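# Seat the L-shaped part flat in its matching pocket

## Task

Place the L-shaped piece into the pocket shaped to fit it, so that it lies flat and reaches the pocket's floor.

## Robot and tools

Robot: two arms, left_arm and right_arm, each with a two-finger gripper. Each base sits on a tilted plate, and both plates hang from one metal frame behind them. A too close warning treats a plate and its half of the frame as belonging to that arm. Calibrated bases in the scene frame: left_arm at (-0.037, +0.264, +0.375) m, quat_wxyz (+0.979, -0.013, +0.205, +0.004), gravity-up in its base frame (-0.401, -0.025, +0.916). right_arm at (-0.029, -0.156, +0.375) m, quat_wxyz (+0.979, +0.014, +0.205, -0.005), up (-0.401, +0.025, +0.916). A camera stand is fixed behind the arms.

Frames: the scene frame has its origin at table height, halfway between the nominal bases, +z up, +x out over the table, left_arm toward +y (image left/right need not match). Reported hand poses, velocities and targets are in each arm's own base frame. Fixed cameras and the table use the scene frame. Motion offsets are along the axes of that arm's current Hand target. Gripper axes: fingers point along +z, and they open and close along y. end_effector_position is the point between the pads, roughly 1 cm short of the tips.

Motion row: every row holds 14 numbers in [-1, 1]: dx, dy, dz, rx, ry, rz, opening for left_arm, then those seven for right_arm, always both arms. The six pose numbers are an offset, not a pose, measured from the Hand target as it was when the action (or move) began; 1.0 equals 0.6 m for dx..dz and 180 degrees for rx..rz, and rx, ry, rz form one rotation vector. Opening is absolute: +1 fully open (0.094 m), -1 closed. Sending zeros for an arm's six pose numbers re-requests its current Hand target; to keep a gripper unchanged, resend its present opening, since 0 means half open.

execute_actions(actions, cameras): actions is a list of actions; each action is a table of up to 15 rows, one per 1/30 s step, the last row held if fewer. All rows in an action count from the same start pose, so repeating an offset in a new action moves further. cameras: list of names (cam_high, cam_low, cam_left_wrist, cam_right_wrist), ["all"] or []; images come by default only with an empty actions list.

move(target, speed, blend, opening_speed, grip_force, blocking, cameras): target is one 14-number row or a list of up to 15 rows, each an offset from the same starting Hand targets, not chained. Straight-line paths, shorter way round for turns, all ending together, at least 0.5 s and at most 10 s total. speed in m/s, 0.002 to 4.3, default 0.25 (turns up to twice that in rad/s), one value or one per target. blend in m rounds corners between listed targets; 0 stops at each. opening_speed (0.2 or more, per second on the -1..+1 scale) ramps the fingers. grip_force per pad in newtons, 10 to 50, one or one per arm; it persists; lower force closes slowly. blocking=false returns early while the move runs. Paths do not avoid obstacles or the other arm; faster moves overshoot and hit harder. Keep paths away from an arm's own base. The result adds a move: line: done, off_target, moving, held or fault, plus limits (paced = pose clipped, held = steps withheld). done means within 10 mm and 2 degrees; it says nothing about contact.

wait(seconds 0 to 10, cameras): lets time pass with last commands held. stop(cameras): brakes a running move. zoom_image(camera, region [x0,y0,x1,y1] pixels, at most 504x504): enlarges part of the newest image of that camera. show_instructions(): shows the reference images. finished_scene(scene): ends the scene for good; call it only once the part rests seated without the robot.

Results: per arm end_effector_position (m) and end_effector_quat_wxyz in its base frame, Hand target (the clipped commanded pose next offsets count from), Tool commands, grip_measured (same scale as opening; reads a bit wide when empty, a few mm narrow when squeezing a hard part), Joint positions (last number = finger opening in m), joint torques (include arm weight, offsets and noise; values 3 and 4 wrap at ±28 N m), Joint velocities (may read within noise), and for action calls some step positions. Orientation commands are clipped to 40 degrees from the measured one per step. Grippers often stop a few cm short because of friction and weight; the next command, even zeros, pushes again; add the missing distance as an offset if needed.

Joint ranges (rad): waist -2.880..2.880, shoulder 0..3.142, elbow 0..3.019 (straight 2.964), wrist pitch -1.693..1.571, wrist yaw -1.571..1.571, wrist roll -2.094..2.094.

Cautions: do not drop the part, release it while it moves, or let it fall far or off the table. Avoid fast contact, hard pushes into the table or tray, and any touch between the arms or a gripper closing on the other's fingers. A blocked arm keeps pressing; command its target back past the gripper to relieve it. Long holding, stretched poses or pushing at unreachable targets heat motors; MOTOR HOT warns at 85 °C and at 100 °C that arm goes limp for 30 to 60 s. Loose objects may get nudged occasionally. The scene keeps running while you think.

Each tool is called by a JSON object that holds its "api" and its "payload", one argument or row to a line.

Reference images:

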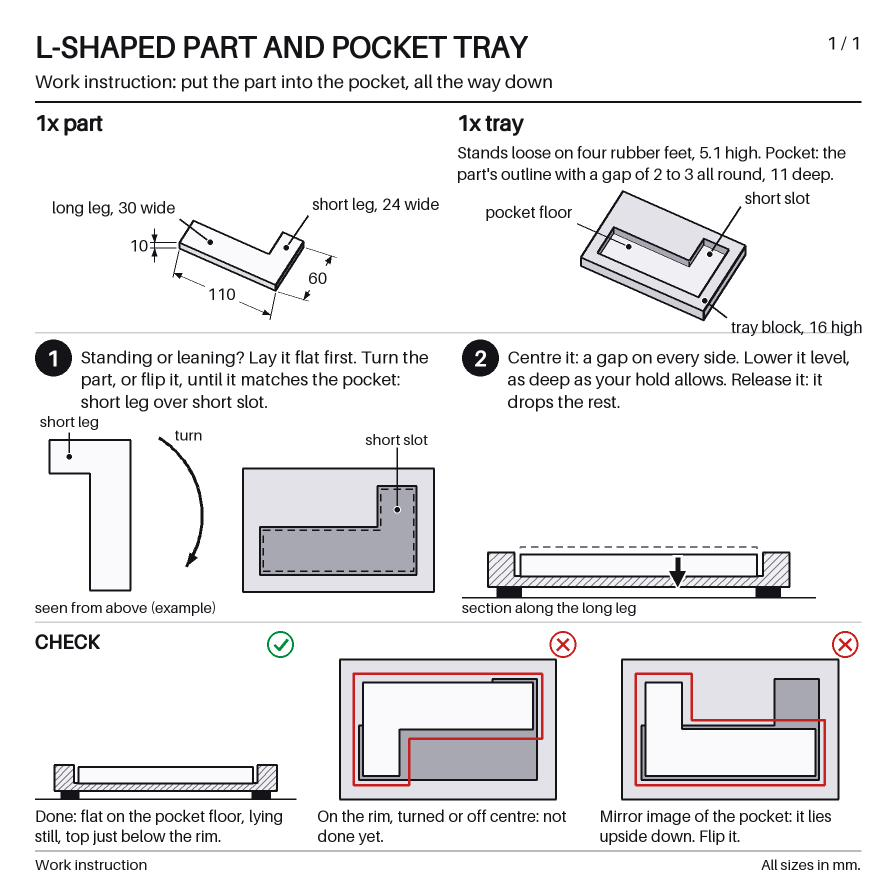

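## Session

{"api": "execute_actions", "payload": {
  "actions": []
}}

Scene clock: 0.00 s.
left_arm: end_effector_position=(+0.4678, -0.2416, -0.0326) grip_measured=+1.000 end_effector_quat_wxyz=(+0.290, +0.313, +0.902, -0.061) | right_arm: end_effector_position=(+0.3625, +0.0321, +0.1146) grip_measured=+1.000 end_effector_quat_wxyz=(+0.385, +0.707, +0.592, +0.019)
Joint positions: left_arm=[-0.461 1.786 0.82 -0.005 0.045 0.194 0.094] | right_arm=[0.417 1.225 0.666 -0.694 0.739 2.041 0.094]
Joint velocities: within noise
Joint torques (N m): no reading
Heat: left arm: hottest shoulder 27 °C; right arm: hottest shoulder 26 °C.
Hand target: left_arm +0.4715, -0.2436, -0.0293; +0.295, +0.313, +0.901, -0.061 | right_arm +0.3681, +0.0348, +0.1223; +0.388, +0.708, +0.589, +0.029
Tool commands: left_gripper/opening=+1.0 right_gripper/opening=+1.0

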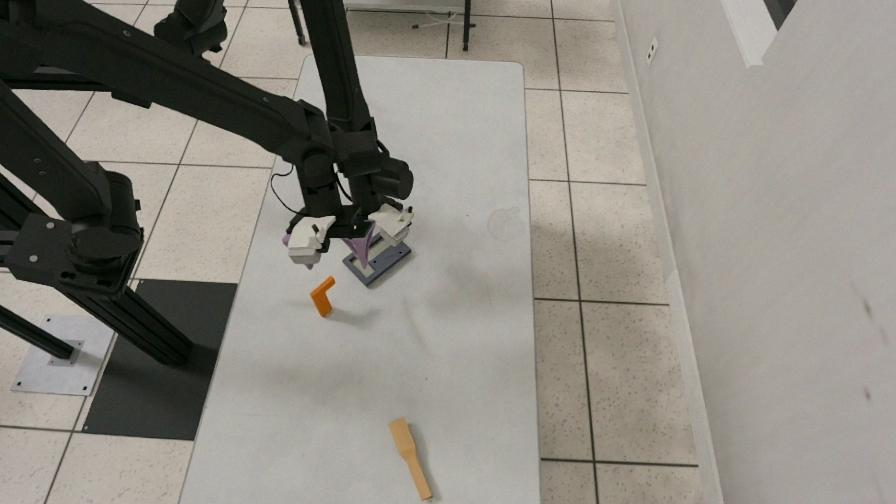

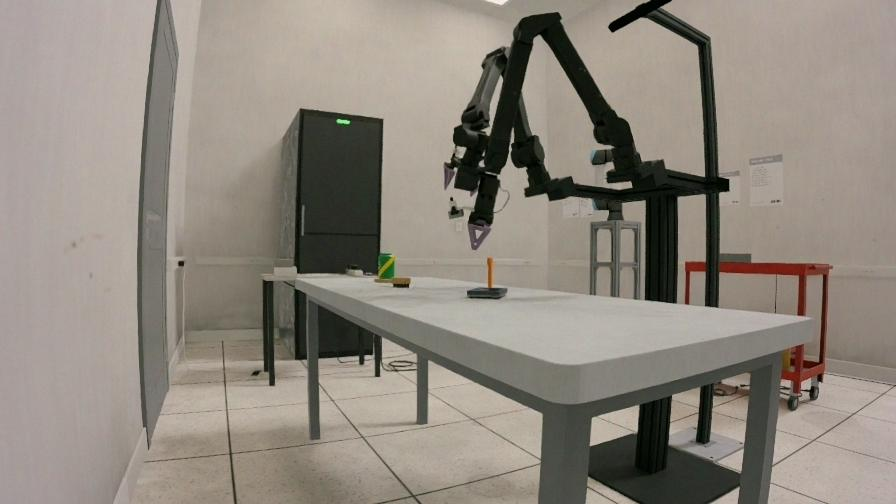

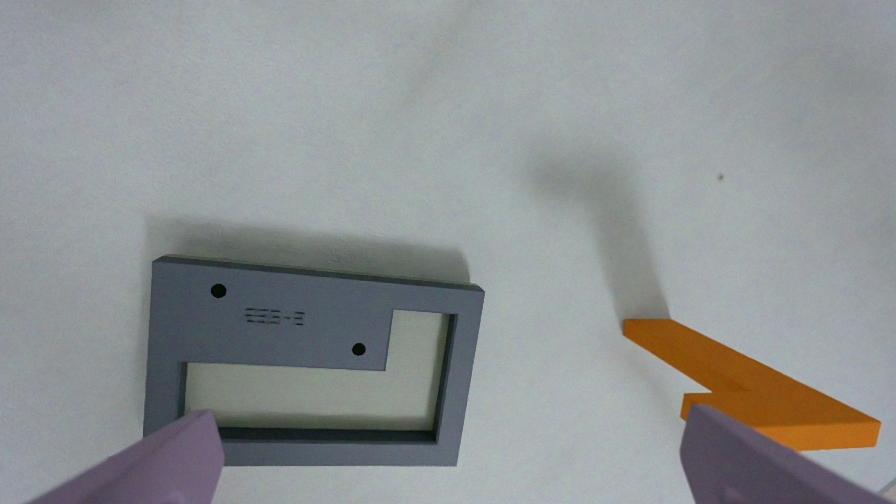

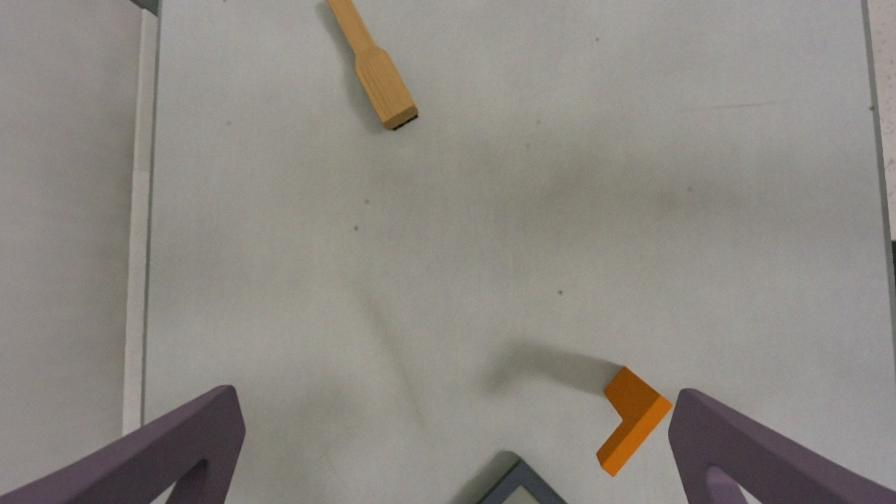

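{"api": "zoom_image", "payload": {
  "camera": "cam_left_wrist",
  "region": [560, 280, 896, 504]
}}

{"api": "zoom_image", "payload": {
  "camera": "cam_right_wrist",
  "region": [440, 330, 720, 504]
}}

{"api": "zoom_image", "payload": {
  "camera": "cam_low",
  "region": [430, 240, 550, 310]
}}

{"api": "zoom_image", "payload": {
  "camera": "cam_high",
  "region": [270, 210, 430, 330]
}}

{"api": "zoom_image", "payload": {
  "camera": "cam_left_wrist",
  "region": [120, 240, 520, 480]
}}

Scaled by 1.500 from the camera's 896x504 image, which has a finer 1280x720 frame.

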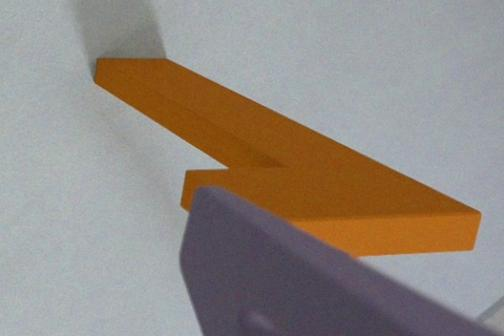

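Scaled by 1.800 from the camera's 896x504 image, which has a finer 1280x720 frame.

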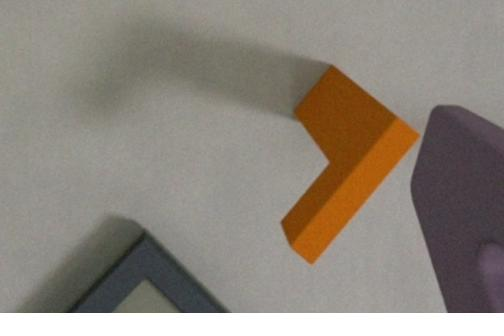

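Scaled by 4.200 from the camera's 896x504 image, which has a finer 1280x720 frame.

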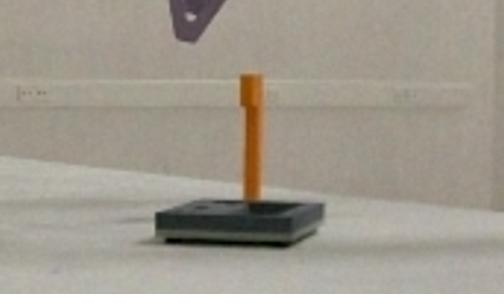

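Scaled by 3.150 from the camera's 896x504 image, which has a finer 1280x720 frame.

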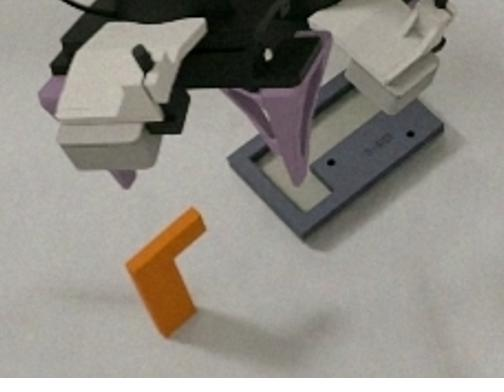

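Scaled by 1.260 from the camera's 896x504 image, which has a finer 1280x720 frame.

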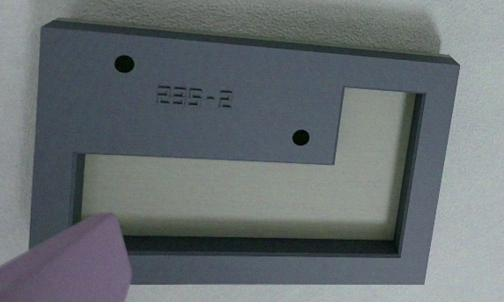

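{"api": "move", "payload": {
  "target": [
    [0.261,-0.1492,-0.1102,-0.0294,-0.2031,0.0663,0.3,-0.624,-0.139,0.173,0,0,0,1],
    [0.2158,-0.2145,0.0885,-0.0294,-0.2031,0.0663,0.3,-0.624,-0.139,0.173,0,0,0,1]
  ],
  "speed": [0.3,0.2],
  "blend": 0.02,
  "cameras": ["cam_left_wrist","cam_high","cam_low"]
}}

Scene clock: 13.70 s.
left_arm: end_effector_position=(+0.3438, -0.2881, -0.1548) grip_measured=+0.302 end_effector_quat_wxyz=(+0.549, +0.360, +0.751, -0.070) | right_arm: end_effector_position=(+0.2303, -0.3177, +0.1325) grip_measured=+1.000 end_effector_quat_wxyz=(+0.360, +0.719, +0.593, +0.036)
Joint positions: left_arm=[-0.764 2.526 0.556 1.566 -0.175 0.246 0.061] | right_arm=[-1.011 1.039 0.563 -0.366 -0.155 0.81 0.094]
Joint torques (N m): left_arm=[-5.01 -10.05 -3.92 2.97 -0.01 -0.08] | right_arm=[-2.9 -6.3 8.9 1.52 0.09 -0.25]
Heat: left arm: hottest shoulder 28 °C; right arm: hottest shoulder 26 °C.
Hand target: left_arm +0.3387, -0.2933, -0.1562; +0.580, +0.355, +0.728, -0.085 | right_arm +0.2379, -0.3390, +0.1571; +0.388, +0.709, +0.589, +0.029
Off the commanded pose: left_arm 0.007 m, 5 deg | right_arm 0.034 m, 4 deg.
joint sent to its limit (left arm) — joint 4 (wrist pitch), upper limit. The joint targets are off in orientation, not in position.
move: off_target (left_arm, right_arm)
Images, in order (width x height): cam_high 896x504, cam_low 896x504, cam_left_wrist 896x504.

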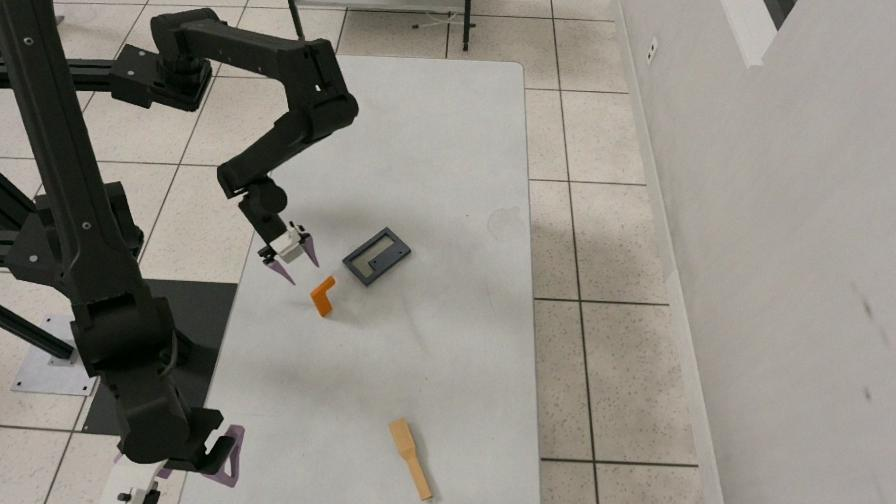

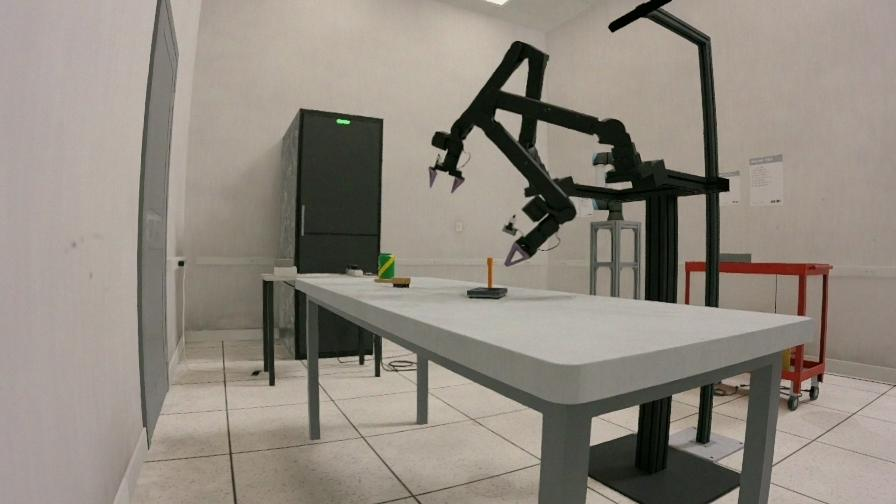

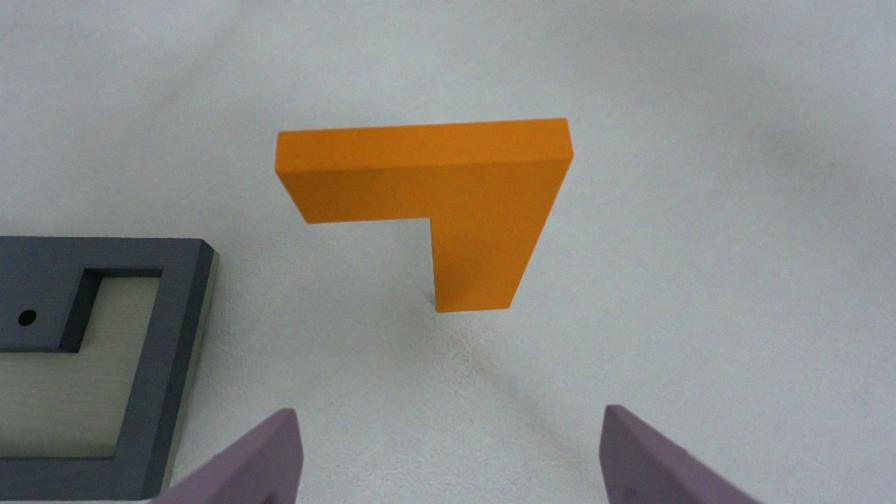

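{"api": "move", "payload": {
  "target": [0.0185,-0.0212,0.0753,-0.0144,0.0167,-0.0105,0.3,0,0,0,0,0,0,1],
  "speed": 0.12,
  "cameras": ["cam_left_wrist"]
}}

Scene clock: 16.93 s.
left_arm: end_effector_position=(+0.3730, -0.3181, -0.1761) grip_measured=+0.302 end_effector_quat_wxyz=(+0.575, +0.326, +0.748, -0.065) | right_arm: end_effector_position=(+0.2303, -0.3177, +0.1325) grip_measured=+1.000 end_effector_quat_wxyz=(+0.360, +0.719, +0.593, +0.036)
Joint positions: left_arm=[-0.795 2.594 0.704 1.541 -0.256 0.207 0.061] | right_arm=[-1.011 1.039 0.563 -0.366 -0.155 0.81 0.094]
Joint torques (N m): left_arm=[-5.42 -10.46 -3.23 1.99 -0.04 -0.1] | right_arm=[-2.55 -6.36 8.85 1.58 0.08 -0.22]
Heat: left arm: hottest shoulder 28 °C; right arm: hottest shoulder 26 °C.
Hand target: left_arm +0.3657, -0.3221, -0.1839; +0.568, +0.332, +0.750, -0.068 | right_arm +0.2379, -0.3390, +0.1571; +0.388, +0.708, +0.589, +0.029
Off the commanded pose: left_arm 0.012 m, 1 deg | right_arm 0.033 m, 4 deg.
move: off_target (left_arm, right_arm)
Images, in order (width x height): cam_left_wrist 896x504.

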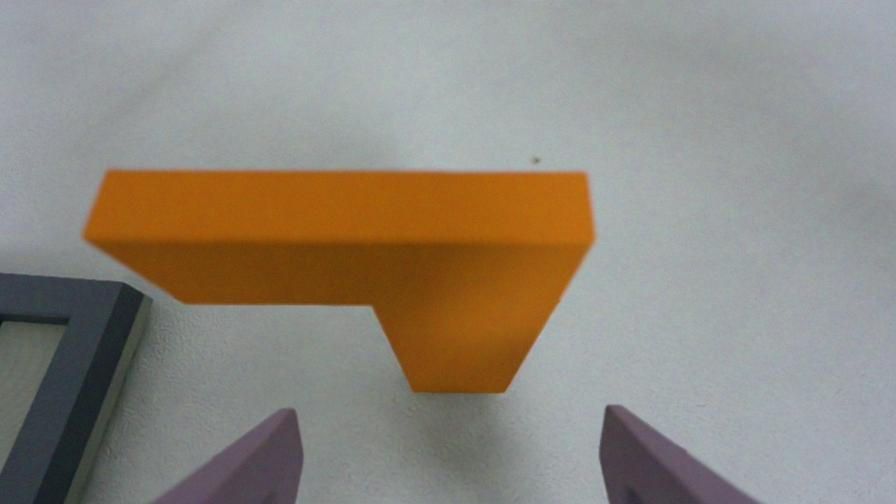

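{"api": "move", "payload": {
  "target": [-0.012,-0.0055,0.0235,0,0,0,0.3,0,0,0,0,0,0,1],
  "speed": 0.06,
  "cameras": ["cam_left_wrist"]
}}

Scene clock: 19.17 s.
left_arm: end_effector_position=(+0.3802, -0.3260, -0.1840) grip_measured=+0.302 end_effector_quat_wxyz=(+0.568, +0.329, +0.752, -0.062) | right_arm: end_effector_position=(+0.2303, -0.3177, +0.1325) grip_measured=+1.000 end_effector_quat_wxyz=(+0.360, +0.719, +0.593, +0.036)
Joint positions: left_arm=[-0.797 2.594 0.737 1.49 -0.259 0.205 0.061] | right_arm=[-1.011 1.039 0.563 -0.366 -0.155 0.81 0.094]
Joint torques (N m): left_arm=[-5.6 -12.16 -3.12 1.95 -0.04 -0.1] | right_arm=[-2.78 -6.07 8.8 1.51 0.07 -0.22]
Heat: left arm: hottest shoulder 28 °C; right arm: hottest shoulder 26 °C.
Hand target: left_arm +0.3761, -0.3346, -0.1833; +0.568, +0.332, +0.750, -0.069 | right_arm +0.2379, -0.3390, +0.1571; +0.388, +0.708, +0.589, +0.029
Off the commanded pose: left_arm 0.009 m, 1 deg | right_arm 0.033 m, 4 deg.
move: off_target (right_arm)
Images, in order (width x height): cam_left_wrist 896x504.

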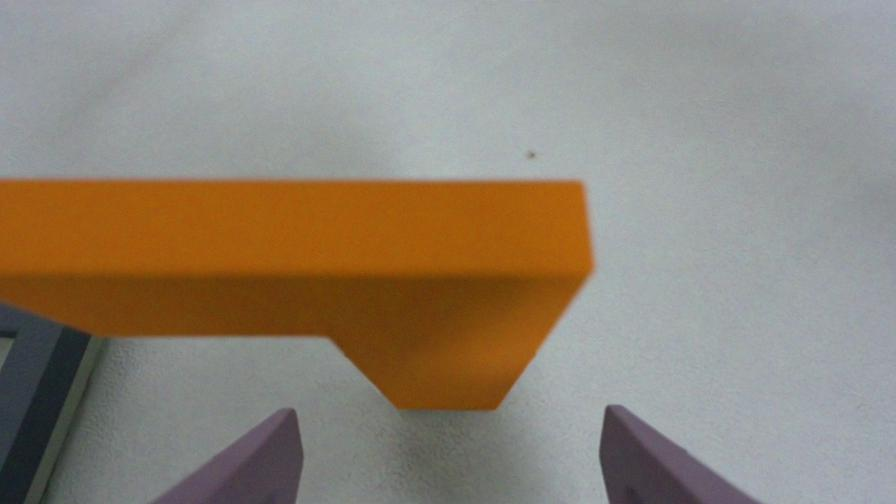

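{"api": "move", "payload": {
  "target": [-0.0142,0,0.0068,0,0,0,0.3,0,0,0,0,0,0,1],
  "speed": 0.06,
  "cameras": ["cam_left_wrist"]
}}

Scene clock: 21.53 s.
left_arm: end_effector_position=(+0.3827, -0.3292, -0.1828) grip_measured=+0.302 end_effector_quat_wxyz=(+0.564, +0.330, +0.754, -0.060) | right_arm: end_effector_position=(+0.2303, -0.3177, +0.1325) grip_measured=+1.000 end_effector_quat_wxyz=(+0.360, +0.719, +0.593, +0.036)
Joint positions: left_arm=[-0.798 2.579 0.741 1.461 -0.26 0.205 0.061] | right_arm=[-1.011 1.039 0.563 -0.366 -0.155 0.81 0.094]
Joint torques (N m): left_arm=[-5.71 -12.98 -3.06 2.07 -0.03 -0.08] | right_arm=[-2.78 -6.18 8.8 1.54 0.06 -0.24]
Heat: left arm: hottest shoulder 28 °C; right arm: hottest shoulder 26 °C.
Hand target: left_arm +0.3805, -0.3401, -0.1770; +0.568, +0.332, +0.750, -0.069 | right_arm +0.2379, -0.3390, +0.1571; +0.388, +0.708, +0.589, +0.029
Off the commanded pose: left_arm 0.013 m, 1 deg | right_arm 0.033 m, 4 deg.
move: off_target (left_arm, right_arm)
Images, in order (width x height): cam_left_wrist 896x504.

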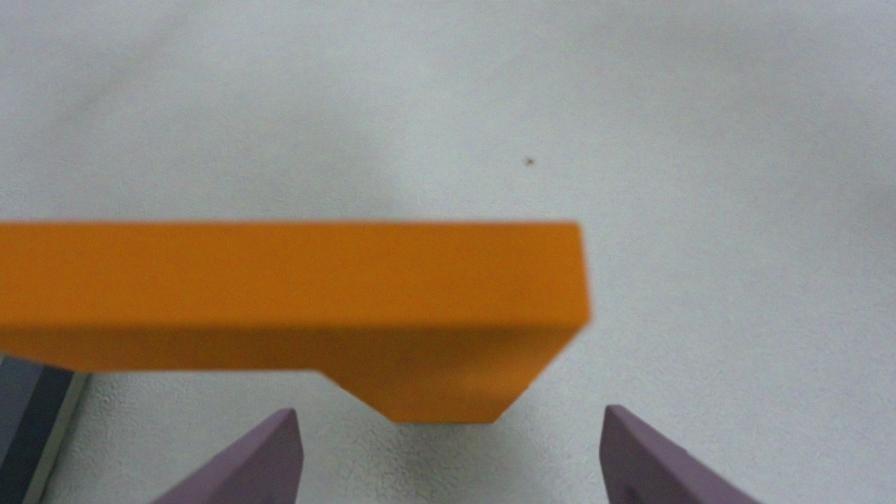

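{"api": "move", "payload": {
  "target": [-0.006,0,0.008,0,0,0,0.3,0,0,0,0,0,0,1],
  "speed": 0.06,
  "cameras": ["cam_left_wrist"]
}}

Scene clock: 22.97 s.
left_arm: end_effector_position=(+0.3864, -0.3330, -0.1819) grip_measured=+0.302 end_effector_quat_wxyz=(+0.564, +0.331, +0.754, -0.060) | right_arm: end_effector_position=(+0.2303, -0.3177, +0.1325) grip_measured=+1.000 end_effector_quat_wxyz=(+0.360, +0.719, +0.593, +0.036)
Joint positions: left_arm=[-0.798 2.571 0.751 1.442 -0.26 0.205 0.061] | right_arm=[-1.011 1.039 0.563 -0.366 -0.155 0.81 0.094]
Joint torques (N m): left_arm=[-5.42 -13.22 -2.88 1.98 0.01 -0.08] | right_arm=[-2.78 -5.83 8.91 1.57 0.07 -0.23]
Heat: left arm: hottest shoulder 28 °C; right arm: hottest shoulder 26 °C.
Hand target: left_arm +0.3849, -0.3439, -0.1755; +0.568, +0.332, +0.750, -0.069 | right_arm +0.2379, -0.3390, +0.1571; +0.388, +0.708, +0.589, +0.029
Off the commanded pose: left_arm 0.013 m, 1 deg | right_arm 0.033 m, 4 deg.
move: off_target (left_arm, right_arm)
Images, in order (width x height): cam_left_wrist 896x504.

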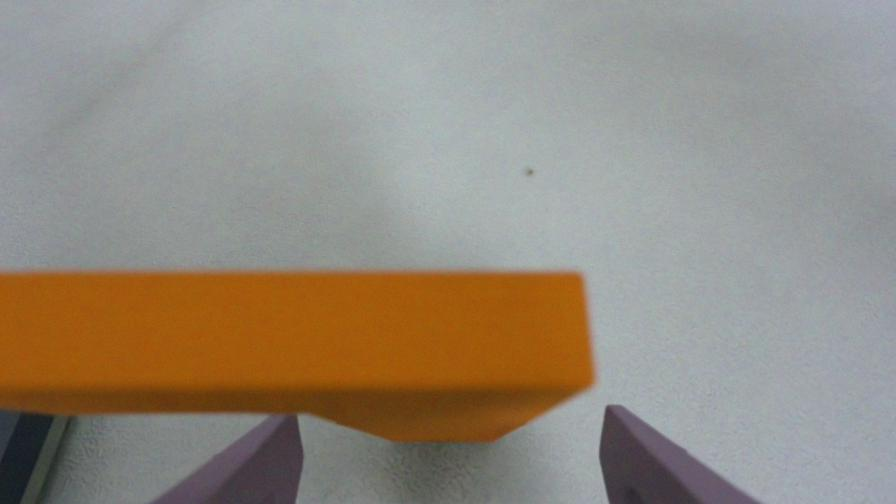

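{"api": "move", "payload": {
  "target": [0,0,0,0,0,0,-0.46,0,0,0,0,0,0,1],
  "opening_speed": 0.6,
  "grip_force": 40,
  "cameras": ["cam_left_wrist"]
}}

Scene clock: 25.17 s.
left_arm: end_effector_position=(+0.3863, -0.3330, -0.1819) grip_measured=-0.388 end_effector_quat_wxyz=(+0.564, +0.331, +0.755, -0.060) | right_arm: end_effector_position=(+0.2303, -0.3177, +0.1325) grip_measured=+1.000 end_effector_quat_wxyz=(+0.360, +0.719, +0.593, +0.036)
Joint positions: left_arm=[-0.798 2.571 0.751 1.441 -0.26 0.205 0.029] | right_arm=[-1.011 1.039 0.563 -0.366 -0.155 0.81 0.094]
Joint torques (N m): left_arm=[-5.6 -13.51 -2.88 2.02 0.02 -0.07] | right_arm=[-2.96 -6.18 8.79 1.52 0.05 -0.24]
Heat: left arm: hottest shoulder 28 °C; right arm: hottest shoulder 26 °C.
Hand target: left_arm +0.3848, -0.3439, -0.1755; +0.568, +0.332, +0.750, -0.069 | right_arm +0.2379, -0.3390, +0.1571; +0.388, +0.708, +0.589, +0.029
Off the commanded pose: left_arm 0.013 m, 1 deg | right_arm 0.033 m, 4 deg.
grip_force (N): 40, 40
move: off_target (left_arm, right_arm)
Images, in order (width x height): cam_left_wrist 896x504.

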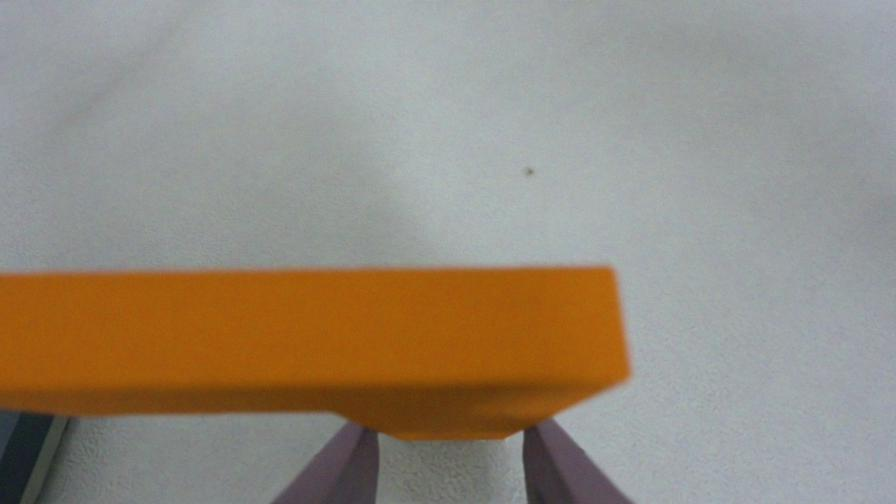

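{"api": "move", "payload": {
  "target": [
    [-0.0324,0,-0.0262,0,0,0,-0.46,0,0,0,0,0,0,1],
    [-0.0584,0,-0.0471,0,0.2839,0,-0.46,0,0,0,0,0,0,1]
  ],
  "speed": [0.1,0.25],
  "blend": 0.01,
  "cameras": ["cam_left_wrist","cam_low"]
}}

{"api": "zoom_image", "payload": {
  "camera": "cam_low",
  "region": [430, 210, 560, 310]
}}

Scene clock: 29.47 s.
left_arm: end_effector_position=(+0.3660, -0.3328, -0.1417) grip_measured=-0.390 end_effector_quat_wxyz=(+0.181, +0.328, +0.923, +0.088) | right_arm: end_effector_position=(+0.2303, -0.3177, +0.1325) grip_measured=+1.000 end_effector_quat_wxyz=(+0.360, +0.719, +0.593, +0.036)
Joint positions: left_arm=[-0.851 2.068 0.966 -0.228 -0.33 -0.128 0.029] | right_arm=[-1.011 1.039 0.563 -0.366 -0.155 0.81 0.094]
Joint torques (N m): left_arm=[-5.6 -15.5 2.11 0.39 0.03 -0.07] | right_arm=[-3.14 -6.18 8.83 1.57 0.05 -0.24]
Heat: left arm: hottest shoulder 29 °C; right arm: hottest shoulder 26 °C.
Hand target: left_arm +0.3668, -0.3450, -0.1342; +0.188, +0.329, +0.922, +0.081 | right_arm +0.2379, -0.3390, +0.1571; +0.388, +0.708, +0.589, +0.029
Off the commanded pose: left_arm 0.014 m, 1 deg | right_arm 0.033 m, 4 deg.
grip_force (N): 40, 40
move: off_target (left_arm, right_arm)
Images, in order (width x height): cam_low 896x504, cam_left_wrist 896x504.

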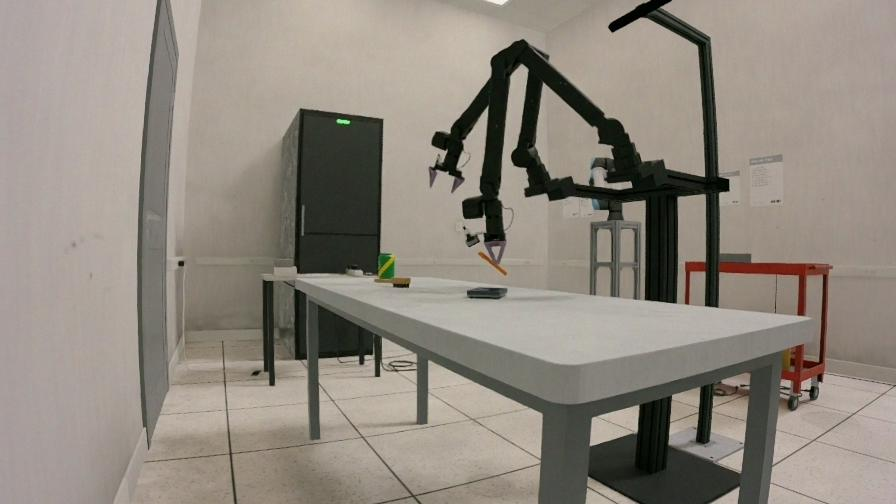

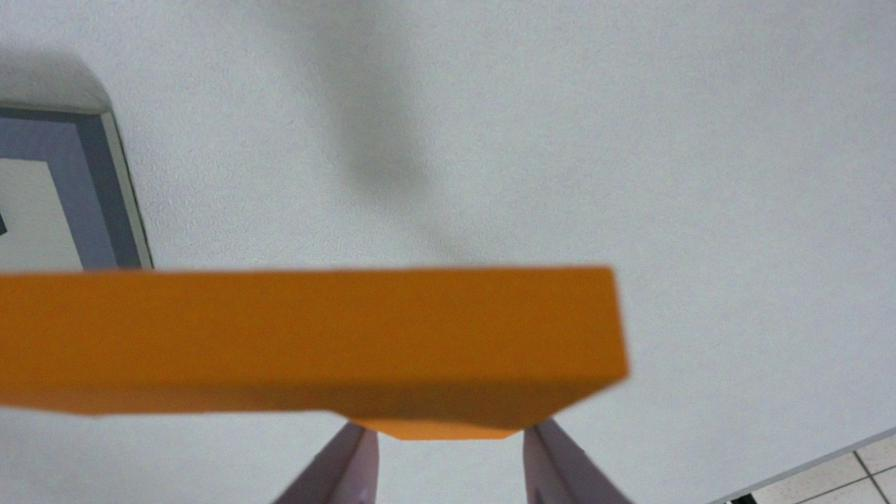

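Scaled by 3.877 from the camera's 896x504 image, which has a finer 1280x720 frame.

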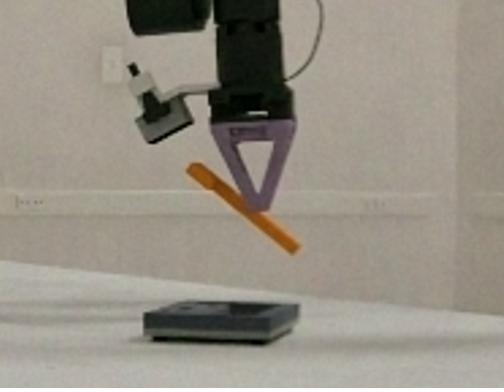

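{"api": "move", "payload": {
  "target": [
    [0,0,0.085,0.002,-0.005,0,-0.46,0,0,0,0,0,0,1],
    [0,0,0.155,0.002,-0.005,0,-0.46,0,0,0,0,0,0,1]
  ],
  "speed": [0.12,0.06],
  "blend": 0.005,
  "grip_force": 12,
  "cameras": ["cam_left_wrist","cam_low"]
}}

{"api": "zoom_image", "payload": {
  "camera": "cam_low",
  "region": [430, 220, 560, 310]
}}

Scene clock: 32.47 s.
left_arm: end_effector_position=(+0.3971, -0.3509, -0.2090) grip_measured=-0.373 end_effector_quat_wxyz=(+0.198, +0.335, +0.918, +0.073) | right_arm: end_effector_position=(+0.2303, -0.3177, +0.1325) grip_measured=+1.000 end_effector_quat_wxyz=(+0.360, +0.719, +0.593, +0.036)
Joint positions: left_arm=[-0.823 2.272 1.073 -0.074 -0.309 -0.077 0.029] | right_arm=[-1.011 1.039 0.563 -0.366 -0.155 0.81 0.094]
Joint torques (N m): left_arm=[-3.31 -13.57 0.96 1.42 0.1 0.1] | right_arm=[-3.08 -6.24 8.88 1.63 0.07 -0.23]
Heat: left arm: hottest shoulder 29 °C; right arm: hottest elbow 27 °C.
Hand target: left_arm +0.4042, -0.3427, -0.2194; +0.195, +0.330, +0.921, +0.076 | right_arm +0.2379, -0.3390, +0.1571; +0.388, +0.708, +0.589, +0.029
Off the commanded pose: left_arm 0.015 m, 1 deg | right_arm 0.033 m, 4 deg.
grip_force (N): 12, 12
move: off_target (left_arm, right_arm)
Images, in order (width x height): cam_low 896x504, cam_left_wrist 896x504.

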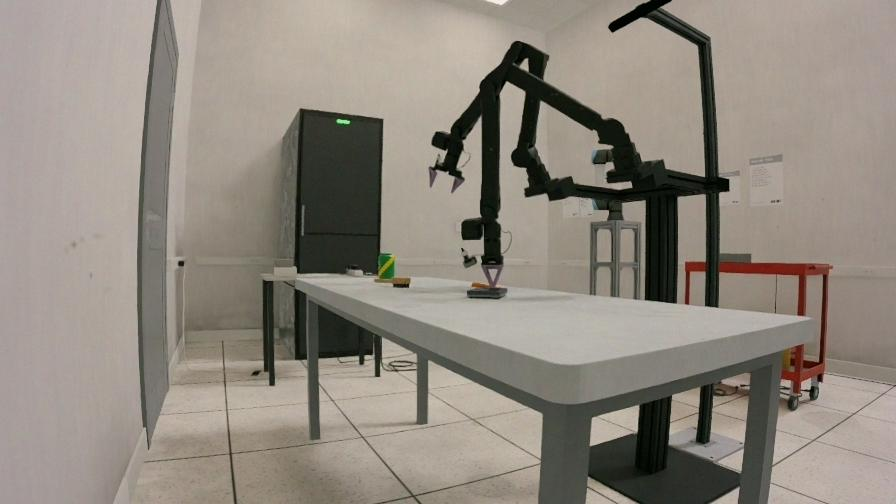

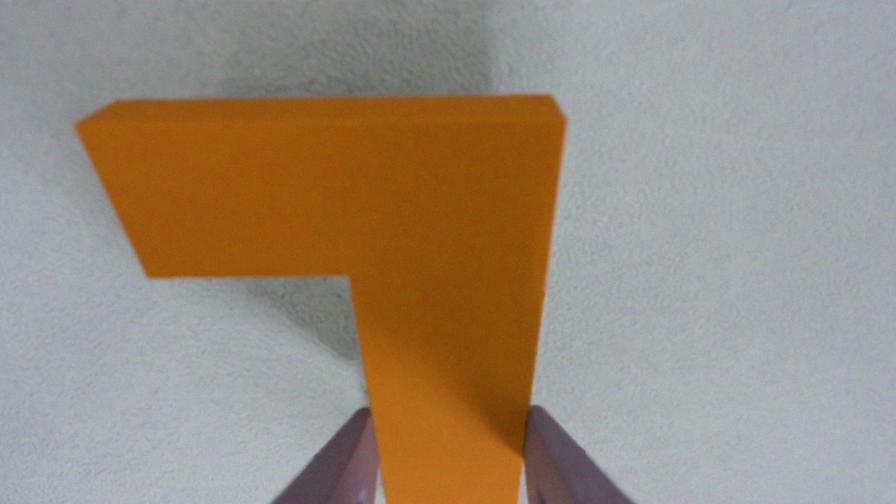

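Scaled by 3.877 from the camera's 896x504 image, which has a finer 1280x720 frame.

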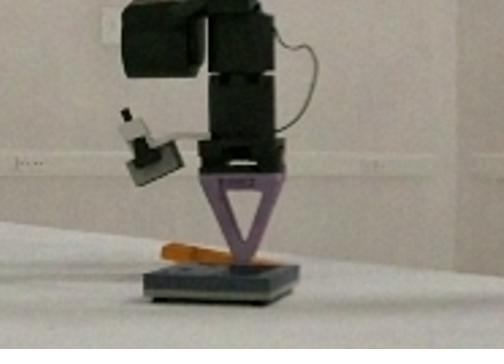

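{"api": "move", "payload": {
  "target": [0,0,0.018,0,0,0,-0.46,0,0,0,0,0,0,1],
  "speed": 0.05,
  "cameras": ["cam_left_wrist","cam_low"]
}}

{"api": "zoom_image", "payload": {
  "camera": "cam_low",
  "region": [430, 220, 560, 310]
}}

Scene clock: 33.73 s.
left_arm: end_effector_position=(+0.4013, -0.3518, -0.2154) grip_measured=-0.373 end_effector_quat_wxyz=(+0.200, +0.335, +0.918, +0.073) | right_arm: end_effector_position=(+0.2303, -0.3177, +0.1325) grip_measured=+1.000 end_effector_quat_wxyz=(+0.360, +0.719, +0.593, +0.036)
Joint positions: left_arm=[-0.818 2.292 1.087 -0.064 -0.307 -0.07 0.029] | right_arm=[-1.011 1.039 0.563 -0.366 -0.155 0.81 0.094]
Joint torques (N m): left_arm=[-3.19 -13.04 1.09 1.43 0.1 0.09] | right_arm=[-3.31 -6.07 8.84 1.51 0.07 -0.23]
Heat: left arm: hottest shoulder 29 °C; right arm: hottest elbow 27 °C.
Hand target: left_arm +0.4085, -0.3424, -0.2294; +0.194, +0.330, +0.921, +0.076 | right_arm +0.2379, -0.3390, +0.1571; +0.388, +0.708, +0.589, +0.029
Off the commanded pose: left_arm 0.018 m, 1 deg | right_arm 0.033 m, 4 deg.
grip_force (N): 12, 12
move: off_target (left_arm, right_arm)
Images, in order (width x height): cam_low 896x504, cam_left_wrist 896x504.

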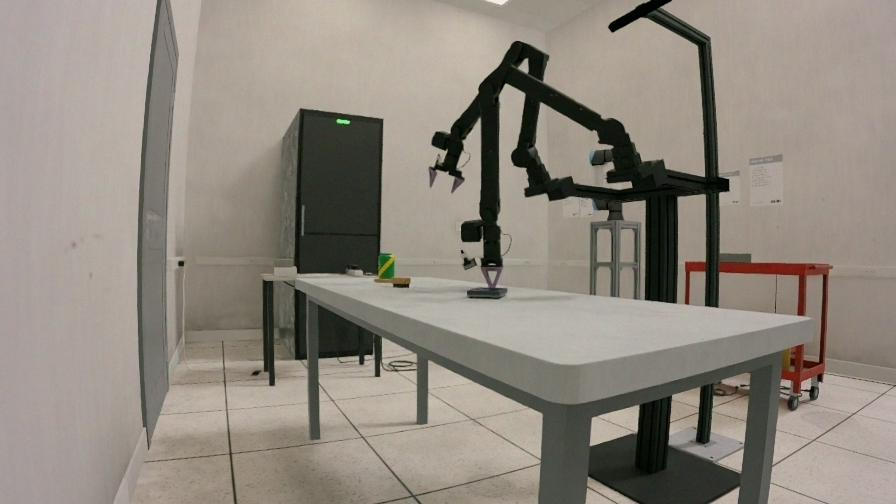

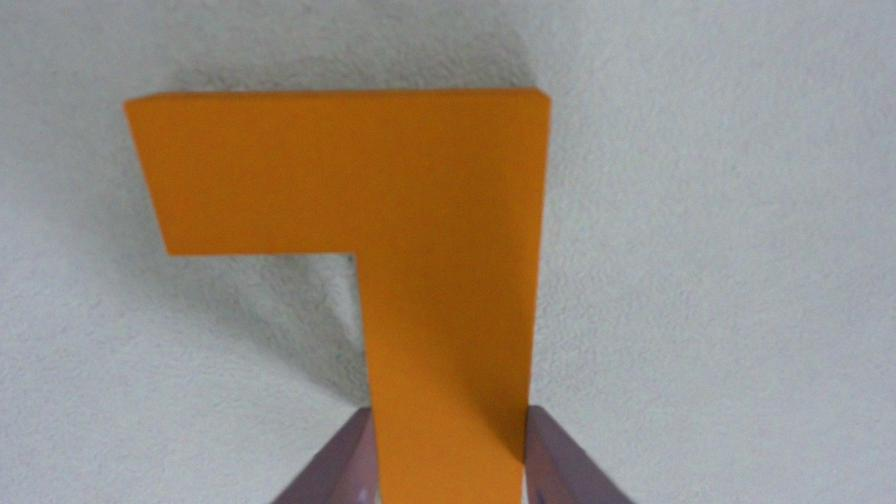

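Scaled by 3.877 from the camera's 896x504 image, which has a finer 1280x720 frame.

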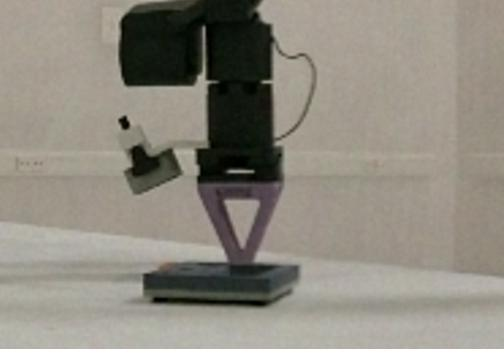

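{"api": "move", "payload": {
  "target": [0,0,0.012,0,0,0,-0.46,0,0,0,0,0,0,1],
  "speed": 0.05,
  "cameras": ["cam_left_wrist"]
}}

Scene clock: 35.13 s.
left_arm: end_effector_position=(+0.4015, -0.3520, -0.2157) grip_measured=-0.373 end_effector_quat_wxyz=(+0.200, +0.336, +0.918, +0.073) | right_arm: end_effector_position=(+0.2303, -0.3177, +0.1325) grip_measured=+1.000 end_effector_quat_wxyz=(+0.360, +0.719, +0.593, +0.036)
Joint positions: left_arm=[-0.818 2.292 1.088 -0.063 -0.307 -0.069 0.029] | right_arm=[-1.011 1.039 0.563 -0.366 -0.155 0.81 0.094]
Joint torques (N m): left_arm=[-2.67 -11.81 1.84 1.7 0.15 0.11] | right_arm=[-2.67 -6.18 8.81 1.58 0.07 -0.21]
Heat: left arm: hottest shoulder 29 °C; right arm: hottest elbow 27 °C.
Hand target: left_arm +0.4115, -0.3423, -0.2359; +0.195, +0.330, +0.921, +0.076 | right_arm +0.2379, -0.3390, +0.1571; +0.388, +0.708, +0.589, +0.029
Off the commanded pose: left_arm 0.025 m, 1 deg | right_arm 0.033 m, 4 deg.
grip_force (N): 12, 12
move: off_target (left_arm, right_arm)
Images, in order (width x height): cam_left_wrist 896x504.

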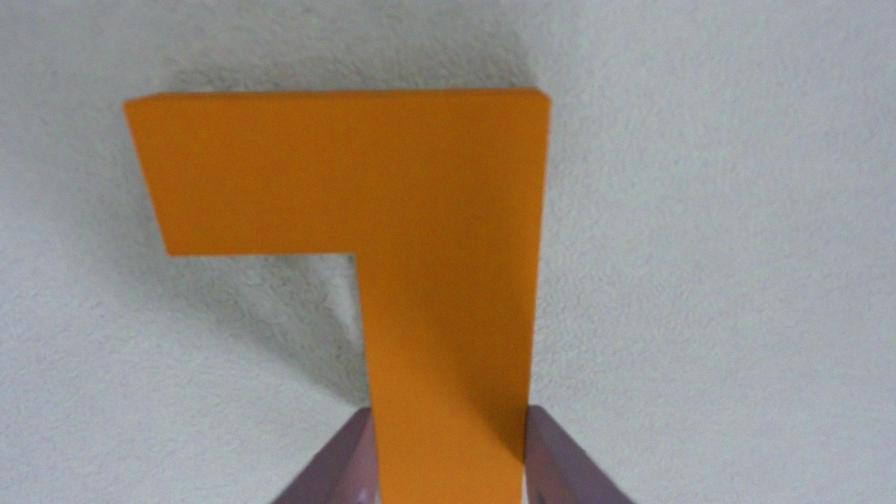

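{"api": "move", "payload": {
  "target": [
    [-0.0015,-0.0005,-0.1,0,0,0,-0.46,0,0,0,0,0,0,1],
    [0.0397,0.332,-0.1903,0,0,0.5233,-0.46,0,0,0,0,0,0,1]
  ],
  "speed": [0.1,0.3],
  "blend": 0.01,
  "grip_force": 40,
  "cameras": ["cam_left_wrist","cam_low","cam_high"]
}}

Scene clock: 42.93 s.
left_arm: end_effector_position=(+0.4620, -0.1822, -0.0914) grip_measured=-0.388 end_effector_quat_wxyz=(+0.077, +0.900, +0.382, +0.193) | right_arm: end_effector_position=(+0.2303, -0.3177, +0.1325) grip_measured=+1.000 end_effector_quat_wxyz=(+0.360, +0.719, +0.593, +0.036)
Joint positions: left_arm=[-0.438 1.907 0.868 -0.152 -0.181 1.935 0.029] | right_arm=[-1.011 1.039 0.563 -0.366 -0.155 0.81 0.094]
Joint torques (N m): left_arm=[-0.79 -15.56 0.34 0.31 0.11 0.09] | right_arm=[-2.61 -6.01 8.81 1.51 0.07 -0.22]
Heat: left arm: hottest shoulder 29 °C; right arm: hottest elbow 27 °C.
Hand target: left_arm +0.4632, -0.1751, -0.0856; +0.077, +0.899, +0.385, +0.194 | right_arm +0.2379, -0.3390, +0.1571; +0.388, +0.708, +0.589, +0.029
Off the commanded pose: left_arm 0.009 m, 0 deg | right_arm 0.033 m, 4 deg.
grip_force (N): 40, 40
move: off_target (right_arm)
Images, in order (width x height): cam_high 896x504, cam_low 896x504, cam_left_wrist 896x504.

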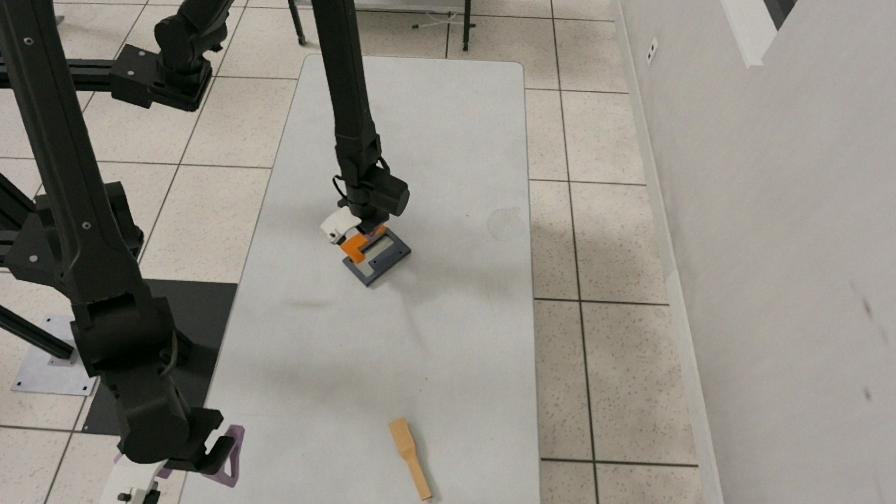

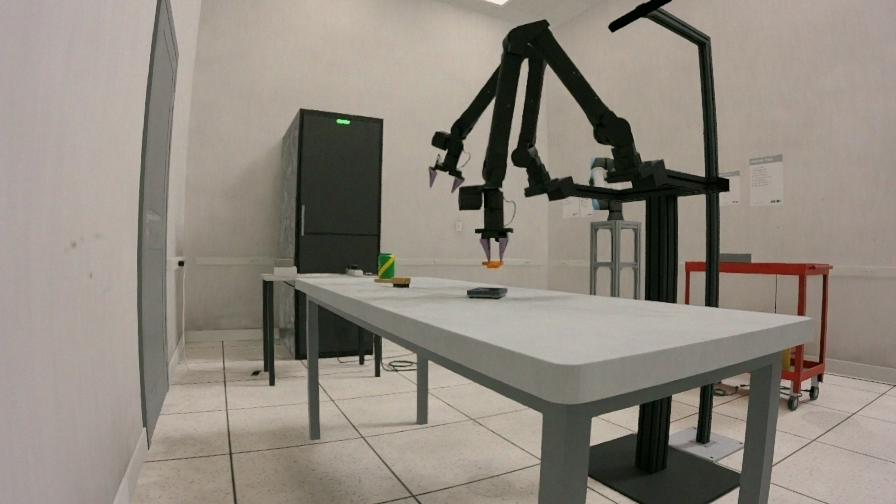

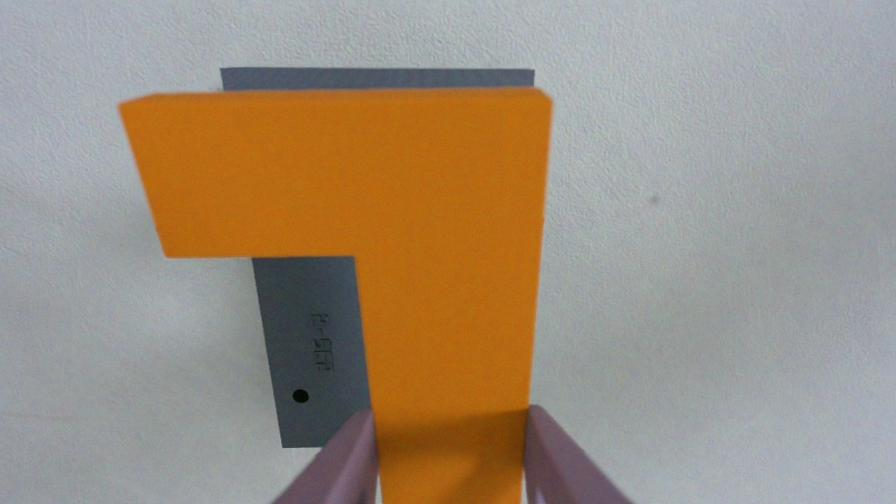

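{"api": "zoom_image", "payload": {
  "camera": "cam_left_wrist",
  "region": [100, 50, 580, 280]
}}

Scaled by 1.050 from the camera's 896x504 image, which has a finer 1280x720 frame.

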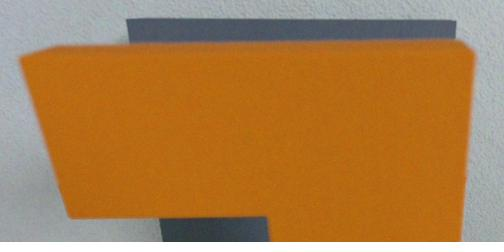

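{"api": "move", "payload": {
  "target": [0.028,0.008,0.1,0.003,-0.004,0.0044,-0.46,0,0,0,0,0,0,1],
  "speed": 0.12,
  "cameras": ["cam_left_wrist"]
}}

{"api": "zoom_image", "payload": {
  "camera": "cam_left_wrist",
  "region": [80, 30, 600, 290]
}}

Scene clock: 47.83 s.
left_arm: end_effector_position=(+0.4949, -0.1704, -0.1319) grip_measured=-0.388 end_effector_quat_wxyz=(+0.072, +0.905, +0.377, +0.184) | right_arm: end_effector_position=(+0.2303, -0.3177, +0.1325) grip_measured=+1.000 end_effector_quat_wxyz=(+0.360, +0.719, +0.593, +0.036)
Joint positions: left_arm=[-0.381 2.048 0.961 -0.114 -0.153 1.999 0.029] | right_arm=[-1.011 1.039 0.563 -0.366 -0.155 0.81 0.094]
Joint torques (N m): left_arm=[-0.91 -14.21 0.94 1.02 0.13 0.09] | right_arm=[-2.78 -6.07 8.83 1.5 0.09 -0.23]
Heat: left arm: hottest shoulder 29 °C; right arm: hottest elbow 28 °C.
Hand target: left_arm +0.5015, -0.1655, -0.1341; +0.074, +0.903, +0.379, +0.187 | right_arm +0.2379, -0.3390, +0.1571; +0.388, +0.708, +0.589, +0.029
Off the commanded pose: left_arm 0.008 m, 0 deg | right_arm 0.033 m, 4 deg.
grip_force (N): 40, 40
move: off_target (right_arm)
Images, in order (width x height): cam_left_wrist 896x504.

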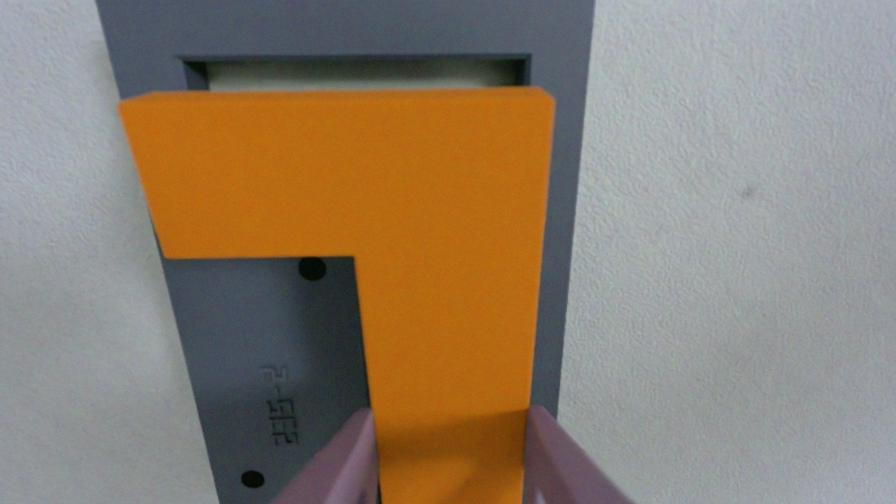

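Region (80, 30, 600, 290) is 520x260 pixels. A region can be at most 504 by 504 pixels.

{"api": "zoom_image", "payload": {
  "camera": "cam_left_wrist",
  "region": [100, 30, 240, 120]
}}

{"api": "zoom_image", "payload": {
  "camera": "cam_left_wrist",
  "region": [480, 30, 620, 120]
}}

Scaled by 3.600 from the camera's 896x504 image, which has a finer 1280x720 frame.

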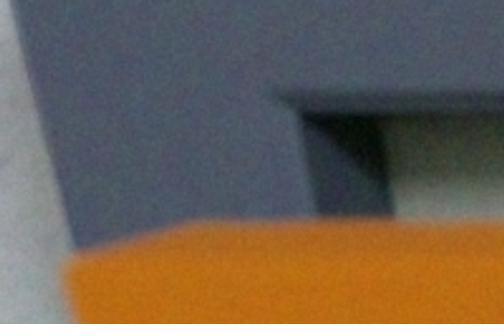

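Scaled by 3.600 from the camera's 896x504 image, which has a finer 1280x720 frame.

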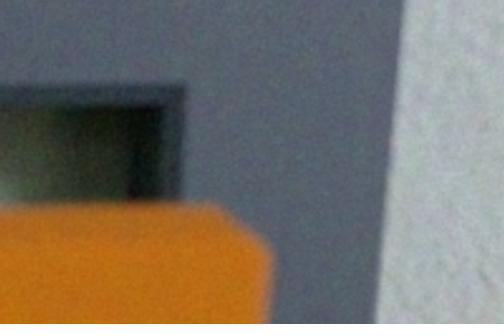

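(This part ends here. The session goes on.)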